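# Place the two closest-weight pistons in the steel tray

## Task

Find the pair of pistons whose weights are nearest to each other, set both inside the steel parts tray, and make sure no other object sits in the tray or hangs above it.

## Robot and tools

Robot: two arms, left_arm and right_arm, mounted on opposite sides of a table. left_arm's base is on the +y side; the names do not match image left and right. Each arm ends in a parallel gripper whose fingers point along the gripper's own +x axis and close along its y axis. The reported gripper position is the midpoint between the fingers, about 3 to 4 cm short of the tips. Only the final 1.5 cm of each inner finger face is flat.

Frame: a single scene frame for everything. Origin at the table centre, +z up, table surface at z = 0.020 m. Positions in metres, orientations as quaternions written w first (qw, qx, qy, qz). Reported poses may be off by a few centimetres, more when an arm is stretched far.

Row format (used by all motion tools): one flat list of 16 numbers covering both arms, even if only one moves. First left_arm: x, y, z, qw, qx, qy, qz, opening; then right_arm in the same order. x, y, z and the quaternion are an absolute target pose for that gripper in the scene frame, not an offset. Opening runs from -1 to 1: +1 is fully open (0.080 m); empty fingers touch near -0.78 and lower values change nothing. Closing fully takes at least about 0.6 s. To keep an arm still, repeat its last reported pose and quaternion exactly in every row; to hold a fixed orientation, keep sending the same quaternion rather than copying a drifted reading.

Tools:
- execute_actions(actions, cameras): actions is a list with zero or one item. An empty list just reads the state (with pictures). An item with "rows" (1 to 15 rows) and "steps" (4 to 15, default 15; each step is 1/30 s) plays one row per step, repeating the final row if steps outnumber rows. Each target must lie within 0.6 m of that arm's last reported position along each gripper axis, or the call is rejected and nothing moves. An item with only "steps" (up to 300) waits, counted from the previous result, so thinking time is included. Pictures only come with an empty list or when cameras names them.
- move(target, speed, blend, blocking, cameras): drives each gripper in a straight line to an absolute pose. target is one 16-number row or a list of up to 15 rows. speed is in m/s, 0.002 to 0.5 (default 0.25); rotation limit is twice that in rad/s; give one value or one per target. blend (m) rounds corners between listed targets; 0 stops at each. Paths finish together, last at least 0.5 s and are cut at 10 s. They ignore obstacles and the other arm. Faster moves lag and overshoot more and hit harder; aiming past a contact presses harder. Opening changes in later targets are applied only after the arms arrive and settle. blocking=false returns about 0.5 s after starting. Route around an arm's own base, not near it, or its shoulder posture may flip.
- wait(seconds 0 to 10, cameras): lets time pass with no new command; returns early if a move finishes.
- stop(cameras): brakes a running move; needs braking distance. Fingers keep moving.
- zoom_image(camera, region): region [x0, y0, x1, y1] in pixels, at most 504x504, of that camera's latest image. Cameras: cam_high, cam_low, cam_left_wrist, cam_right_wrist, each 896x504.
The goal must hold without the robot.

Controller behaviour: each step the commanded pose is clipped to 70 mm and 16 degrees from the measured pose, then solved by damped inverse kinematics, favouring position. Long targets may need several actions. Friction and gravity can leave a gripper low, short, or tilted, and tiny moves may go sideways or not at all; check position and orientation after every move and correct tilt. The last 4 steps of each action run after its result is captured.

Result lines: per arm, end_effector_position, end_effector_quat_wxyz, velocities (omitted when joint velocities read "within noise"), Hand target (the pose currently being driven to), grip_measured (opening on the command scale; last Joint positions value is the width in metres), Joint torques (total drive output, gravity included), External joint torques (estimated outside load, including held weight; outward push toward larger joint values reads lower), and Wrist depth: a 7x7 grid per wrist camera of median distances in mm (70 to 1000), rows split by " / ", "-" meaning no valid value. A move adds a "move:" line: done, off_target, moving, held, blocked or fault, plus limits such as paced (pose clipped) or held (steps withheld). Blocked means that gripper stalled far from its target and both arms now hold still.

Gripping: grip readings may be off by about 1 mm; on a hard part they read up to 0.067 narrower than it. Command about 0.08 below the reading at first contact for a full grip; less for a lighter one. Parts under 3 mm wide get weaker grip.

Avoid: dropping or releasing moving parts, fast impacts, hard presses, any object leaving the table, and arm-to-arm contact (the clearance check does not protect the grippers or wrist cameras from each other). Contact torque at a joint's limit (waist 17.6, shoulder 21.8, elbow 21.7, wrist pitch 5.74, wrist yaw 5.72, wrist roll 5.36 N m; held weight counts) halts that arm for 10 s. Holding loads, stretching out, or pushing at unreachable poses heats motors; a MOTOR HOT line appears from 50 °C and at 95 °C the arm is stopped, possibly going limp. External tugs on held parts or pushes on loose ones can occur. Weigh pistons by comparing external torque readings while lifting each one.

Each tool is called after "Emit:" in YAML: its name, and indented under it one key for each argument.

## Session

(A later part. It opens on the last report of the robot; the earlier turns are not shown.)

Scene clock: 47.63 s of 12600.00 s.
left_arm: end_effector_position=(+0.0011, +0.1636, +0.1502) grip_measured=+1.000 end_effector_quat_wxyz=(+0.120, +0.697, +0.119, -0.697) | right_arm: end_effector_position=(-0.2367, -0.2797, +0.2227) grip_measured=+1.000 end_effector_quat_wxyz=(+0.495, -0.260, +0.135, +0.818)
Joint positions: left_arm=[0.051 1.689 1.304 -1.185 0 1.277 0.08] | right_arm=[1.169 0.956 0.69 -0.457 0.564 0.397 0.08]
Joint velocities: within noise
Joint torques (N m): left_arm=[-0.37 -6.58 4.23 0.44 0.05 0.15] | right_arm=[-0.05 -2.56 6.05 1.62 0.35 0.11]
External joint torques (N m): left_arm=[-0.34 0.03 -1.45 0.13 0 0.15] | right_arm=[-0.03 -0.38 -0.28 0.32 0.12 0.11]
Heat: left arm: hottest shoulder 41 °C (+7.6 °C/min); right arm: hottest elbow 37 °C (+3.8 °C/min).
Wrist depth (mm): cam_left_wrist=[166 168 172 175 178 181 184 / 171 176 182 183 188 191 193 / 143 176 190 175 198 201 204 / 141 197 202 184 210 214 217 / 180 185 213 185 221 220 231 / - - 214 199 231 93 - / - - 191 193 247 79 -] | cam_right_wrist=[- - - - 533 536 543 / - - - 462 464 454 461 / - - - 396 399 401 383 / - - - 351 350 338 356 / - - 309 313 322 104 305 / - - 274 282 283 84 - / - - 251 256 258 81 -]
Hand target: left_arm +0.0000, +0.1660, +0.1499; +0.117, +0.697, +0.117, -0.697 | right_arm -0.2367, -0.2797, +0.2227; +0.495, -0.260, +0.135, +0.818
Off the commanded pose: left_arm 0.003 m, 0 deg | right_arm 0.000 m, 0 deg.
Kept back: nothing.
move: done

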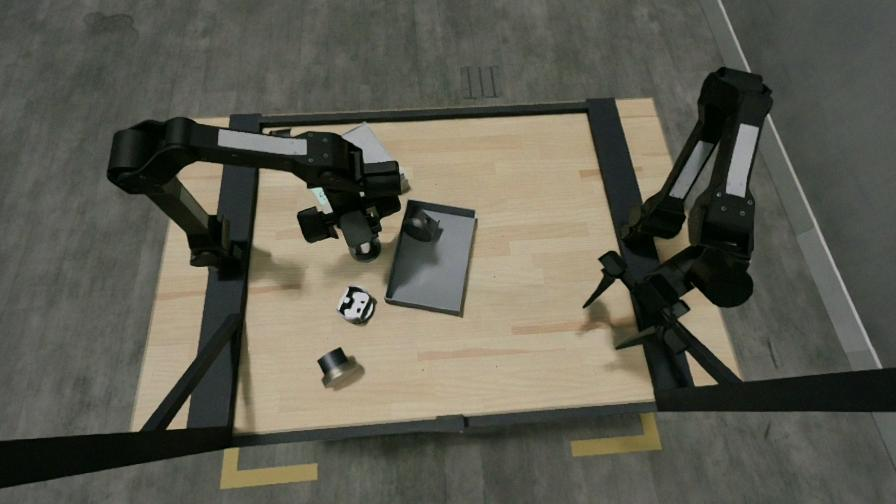

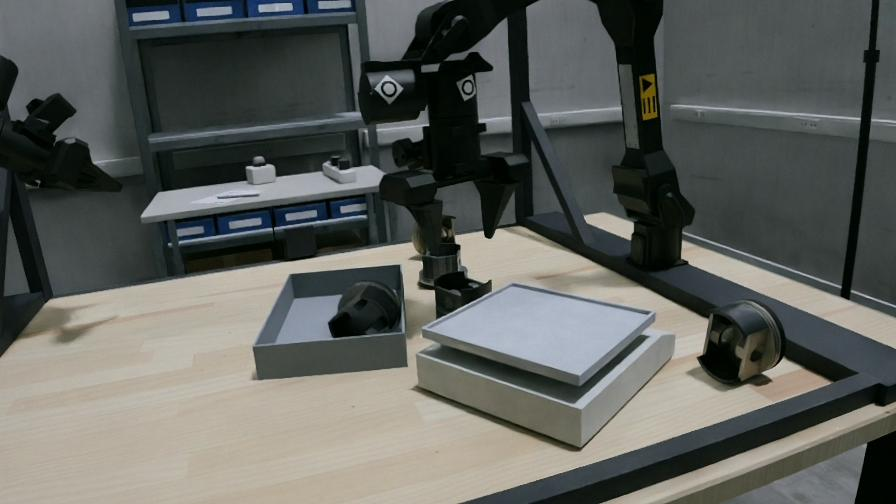

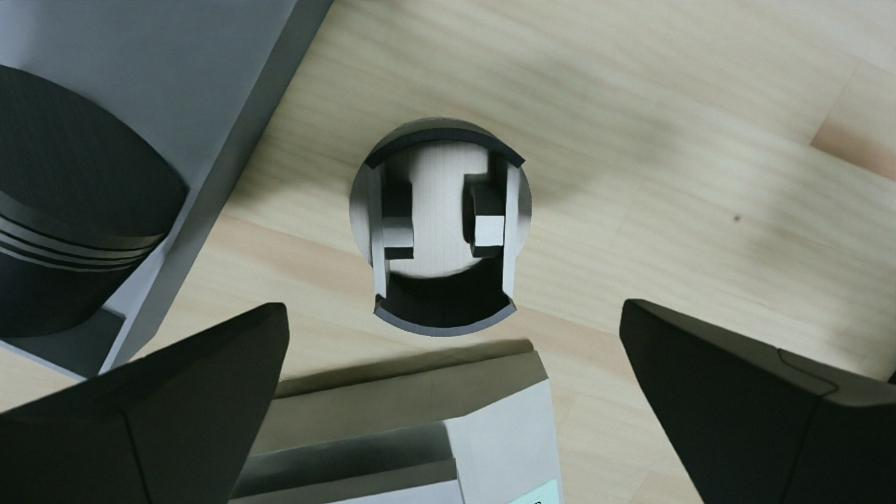

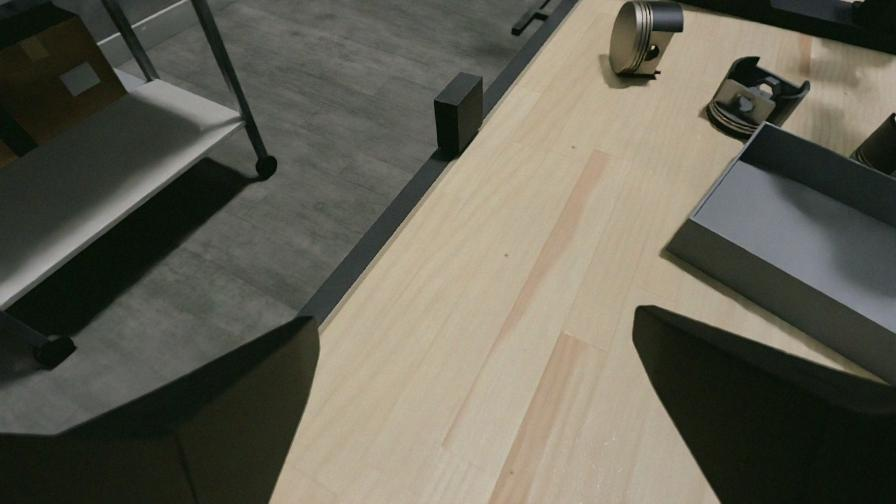

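Emit:
move:
  target:
    - [0.001, 0.1645, 0.10, 0.1167, 0.6974, 0.1167, -0.6974, 1, -0.2367, -0.2797, 0.2227, 0.495, -0.260, 0.135, 0.818, 1]
    - [0.001, 0.1645, 0.0815, 0.1167, 0.6974, 0.1167, -0.6974, 1, -0.2367, -0.2797, 0.2227, 0.495, -0.260, 0.135, 0.818, 1]
    - [0.001, 0.1645, 0.0815, 0.1167, 0.6974, 0.1167, -0.6974, 0.15, -0.2367, -0.2797, 0.2227, 0.495, -0.260, 0.135, 0.818, 1]
    - [-0.015, 0.164, 0.17, 0.1167, 0.6974, 0.1167, -0.6974, 0.15, -0.2367, -0.2797, 0.2227, 0.495, -0.260, 0.135, 0.818, 1]
    - [-0.091, 0.028, 0.16, 0.1167, 0.6974, 0.1167, -0.6974, 0.15, -0.2367, -0.2797, 0.2227, 0.495, -0.260, 0.135, 0.818, 1]
  speed: [0.2,0.1,0.1,0.2,0.3]
  blend: [0.01,0,0,0.02,0]

Scene clock: 50.97 s of 12600.00 s.
left_arm: end_effector_position=(-0.0909, +0.0303, +0.1606) grip_measured=+0.290 end_effector_quat_wxyz=(+0.114, +0.698, +0.116, -0.697) | right_arm: end_effector_position=(-0.2367, -0.2797, +0.2227) grip_measured=+1.000 end_effector_quat_wxyz=(+0.495, -0.260, +0.135, +0.818)
Joint positions: left_arm=[-0.174 2.278 2.179 -1.474 0 1.065 0.048] | right_arm=[1.169 0.956 0.69 -0.457 0.564 0.397 0.08]
Joint velocities: within noise
Joint torques (N m): left_arm=[0.02 -8.49 6.88 0.24 0.06 -0.13] | right_arm=[0.11 -2.45 6.08 1.58 0.31 0.07]
External joint torques (N m): left_arm=[0.01 2.09 1.26 -0.09 0.02 -0.12] | right_arm=[0.09 -0.23 -0.35 0.24 0.1 0.07]
Heat: left arm: hottest shoulder 41 °C (+7.1 °C/min); right arm: hottest elbow 37 °C (+3.5 °C/min).
Wrist depth (mm): cam_left_wrist=[172 173 174 178 182 186 190 / 181 181 184 186 191 197 199 / 191 190 191 95 201 195 187 / 201 200 121 118 189 208 189 / 210 212 102 126 103 234 241 / - - 95 127 107 - 252 / - - 170 108 262 - -] | cam_right_wrist=[- - - - 528 538 550 / - - - 463 461 452 307 / - - - 395 397 400 293 / - - - 350 352 341 354 / - - 307 311 320 104 304 / - - 275 282 282 84 - / - - 251 257 259 81 -]
Hand target: left_arm -0.0910, +0.0280, +0.1600; +0.117, +0.697, +0.116, -0.697 | right_arm -0.2367, -0.2797, +0.2227; +0.495, -0.260, +0.135, +0.818
Off the commanded pose: left_arm 0.002 m, 0 deg | right_arm 0.000 m, 0 deg.
Kept back: nothing.
move: done; blend cut to 0.0093 m at target 1

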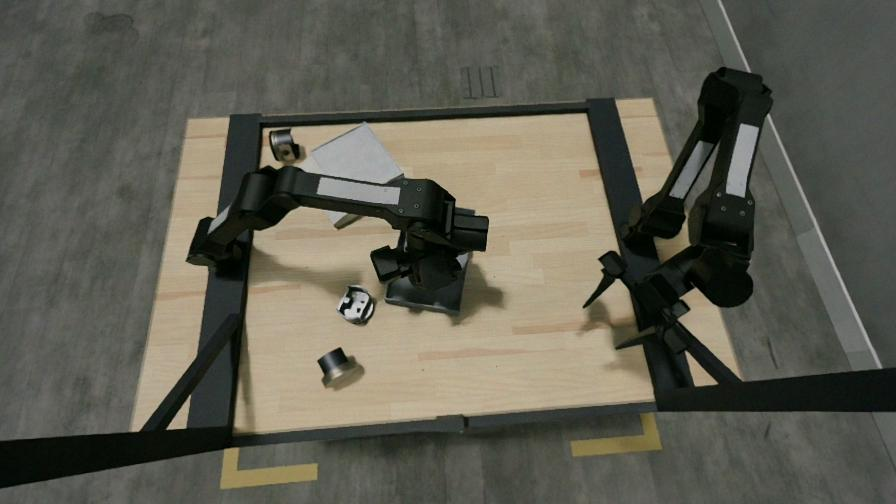

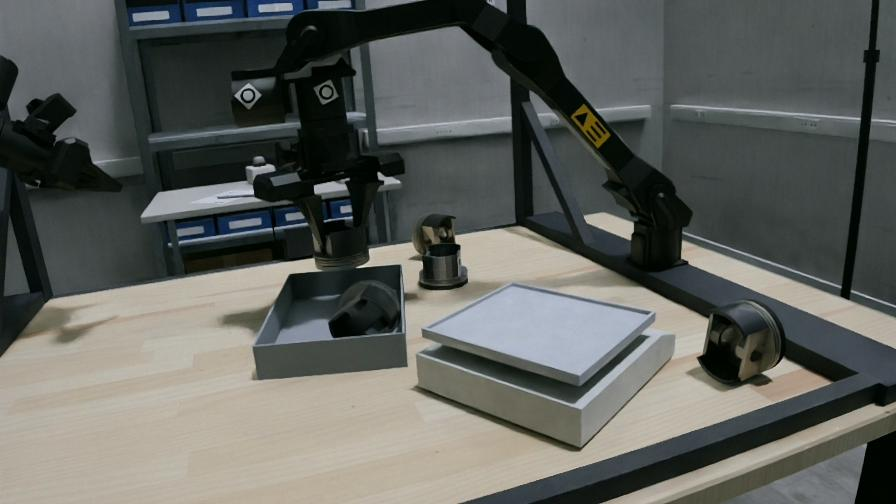

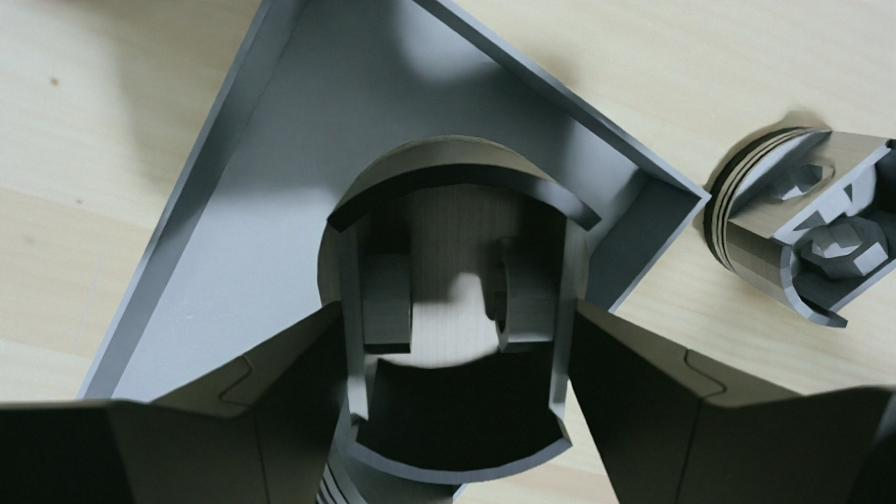

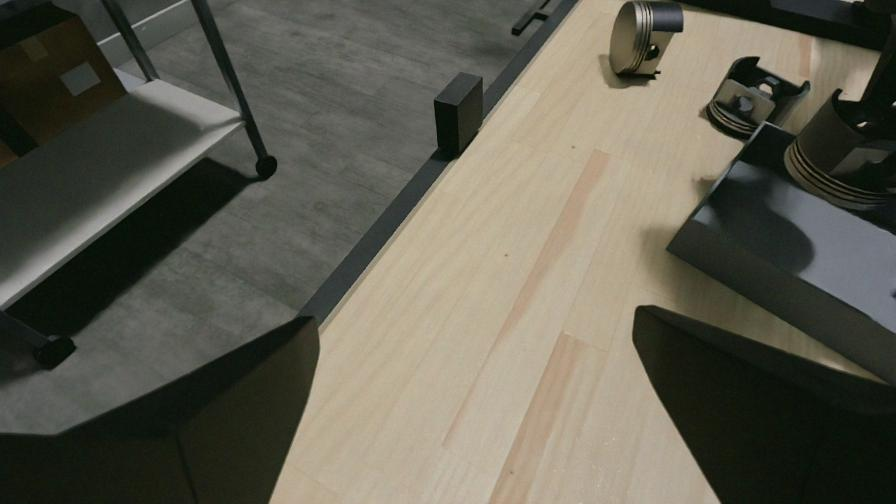

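Emit:
move:
  target:
    - [-0.092, 0.026, 0.115, 0.1167, 0.6974, 0.1167, -0.6974, 0.15, -0.2367, -0.2797, 0.2227, 0.495, -0.260, 0.135, 0.818, 1]
    - [-0.092, 0.026, 0.086, 0.1167, 0.6974, 0.1167, -0.6974, 0.15, -0.2367, -0.2797, 0.2227, 0.495, -0.260, 0.135, 0.818, 1]
    - [-0.092, 0.026, 0.086, 0.1167, 0.6974, 0.1167, -0.6974, 0.85, -0.2367, -0.2797, 0.2227, 0.495, -0.260, 0.135, 0.818, 1]
    - [-0.092, 0.028, 0.16, 0.1167, 0.6974, 0.1167, -0.6974, 0.85, -0.2367, -0.2797, 0.2227, 0.495, -0.260, 0.135, 0.818, 1]
    - [-0.092, 0.2, 0.2, 0.1167, 0.6974, 0.1167, -0.6974, 0.9, -0.2367, -0.2797, 0.2227, 0.495, -0.260, 0.135, 0.818, 1]
  speed: [0.15,0.05,0.1,0.15,0.4]
  blend: [0.01,0,0,0.02,0]

Emit:
zoom_image:
  camera: "cam_high"
  region: [310, 180, 510, 350]

Emit:
zoom_image:
  camera: "cam_low"
  region: [230, 230, 430, 390]

Scene clock: 55.43 s of 12600.00 s.
left_arm: end_effector_position=(-0.0917, +0.1972, +0.2006) grip_measured=+0.897 end_effector_quat_wxyz=(+0.118, +0.697, +0.116, -0.698) | right_arm: end_effector_position=(-0.2367, -0.2797, +0.2227) grip_measured=+1.000 end_effector_quat_wxyz=(+0.495, -0.260, +0.135, +0.818)
Joint positions: left_arm=[-0.283 1.593 1.402 -1.377 0 0.951 0.075] | right_arm=[1.169 0.956 0.69 -0.457 0.564 0.397 0.08]
Joint velocities: within noise
Joint torques (N m): left_arm=[-0.41 -5.82 4.29 0.39 0.07 -0.13] | right_arm=[0.17 -2.34 5.96 1.61 0.36 0.09]
External joint torques (N m): left_arm=[-0.35 0.16 -1.47 0.07 0.01 -0.13] | right_arm=[0.15 -0.09 -0.49 0.27 0.13 0.09]
Heat: left arm: hottest shoulder 42 °C (+7.6 °C/min); right arm: hottest elbow 37 °C (+3.2 °C/min).
Wrist depth (mm): cam_left_wrist=[190 213 217 203 224 228 232 / 201 223 228 214 237 241 243 / 235 235 244 248 250 254 256 / 243 249 256 259 266 269 264 / 216 248 273 277 277 278 271 / - - 289 294 299 89 - / - 83 270 312 322 80 -] | cam_right_wrist=[- - - - 529 538 540 / - - - 459 455 449 462 / - - - 395 400 400 368 / - - - 349 349 338 341 / - - 307 313 320 104 306 / - - 274 282 284 84 - / - - 250 259 258 81 -]
Hand target: left_arm -0.0921, +0.2000, +0.1999; +0.116, +0.697, +0.117, -0.697 | right_arm -0.2367, -0.2797, +0.2227; +0.495, -0.260, +0.135, +0.818
Off the commanded pose: left_arm 0.003 m, 0 deg | right_arm 0.000 m, 0 deg.
Kept back: nothing.
move: done

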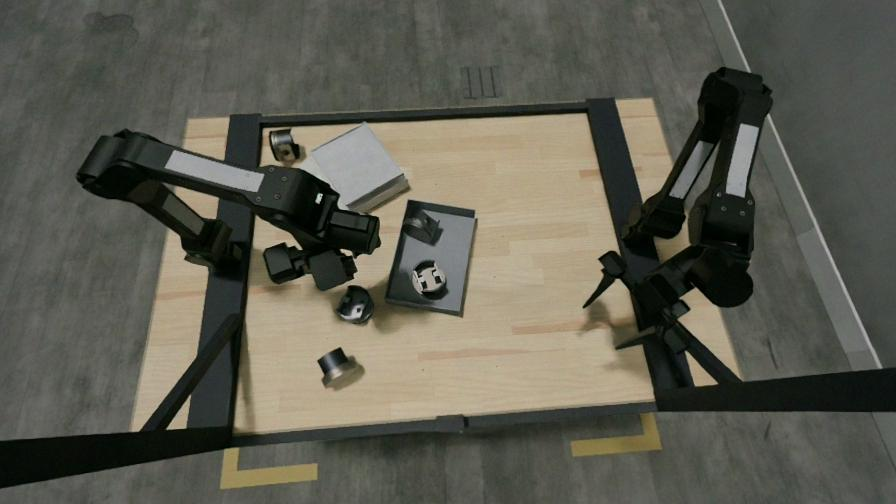

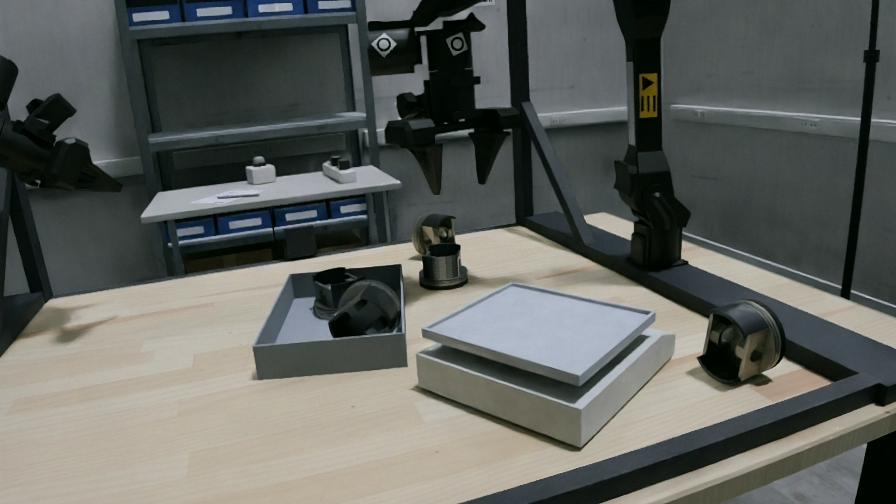

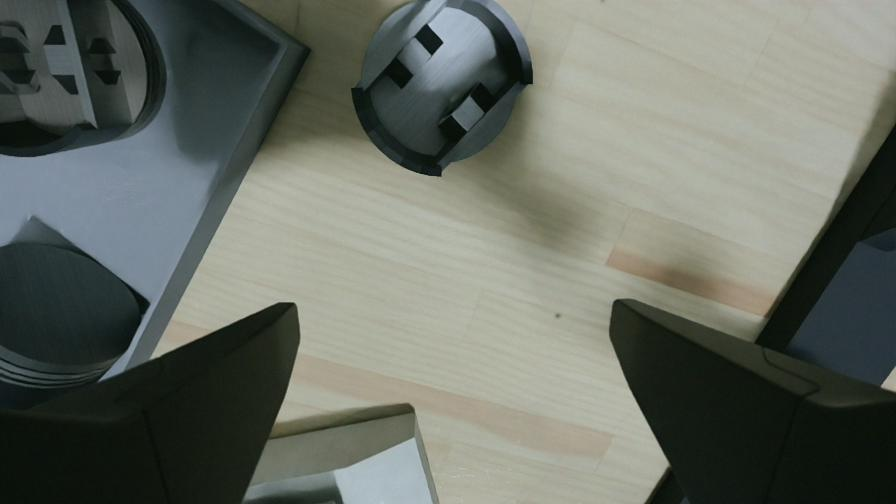

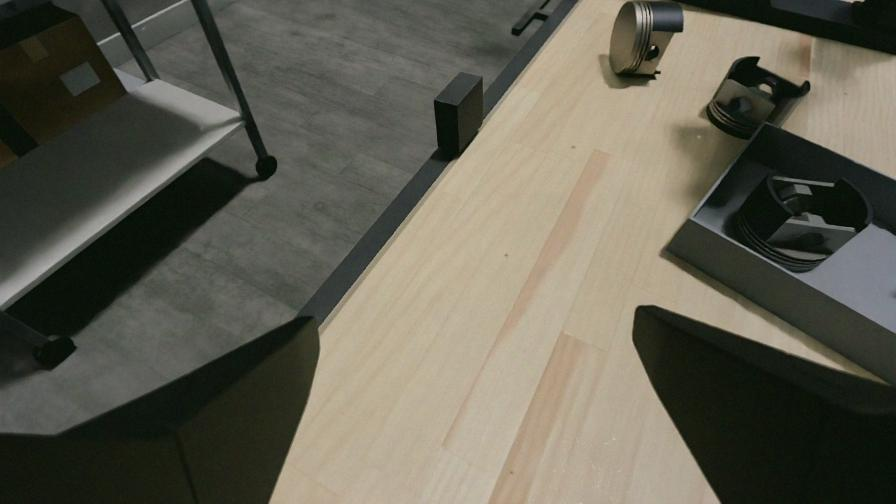

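Scaled by 2.520.

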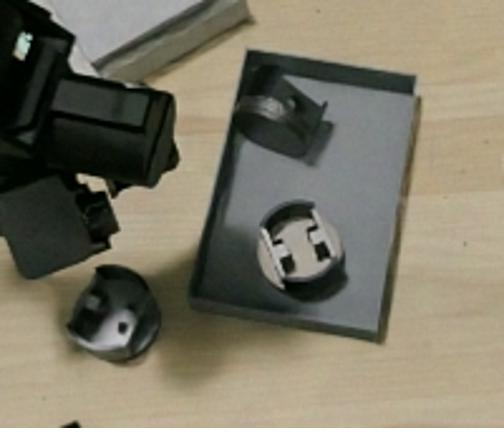

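Scaled by 2.520.

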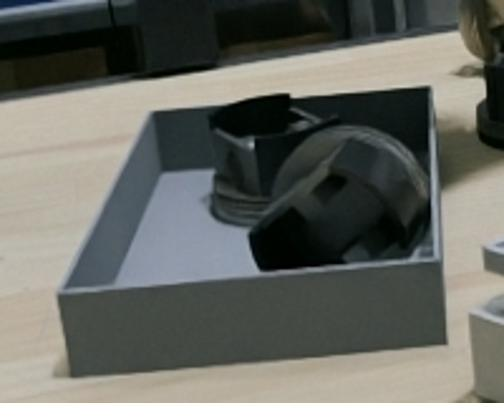

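Emit:
finished_scene:
  scene: 2

The scene is finished: the task was done.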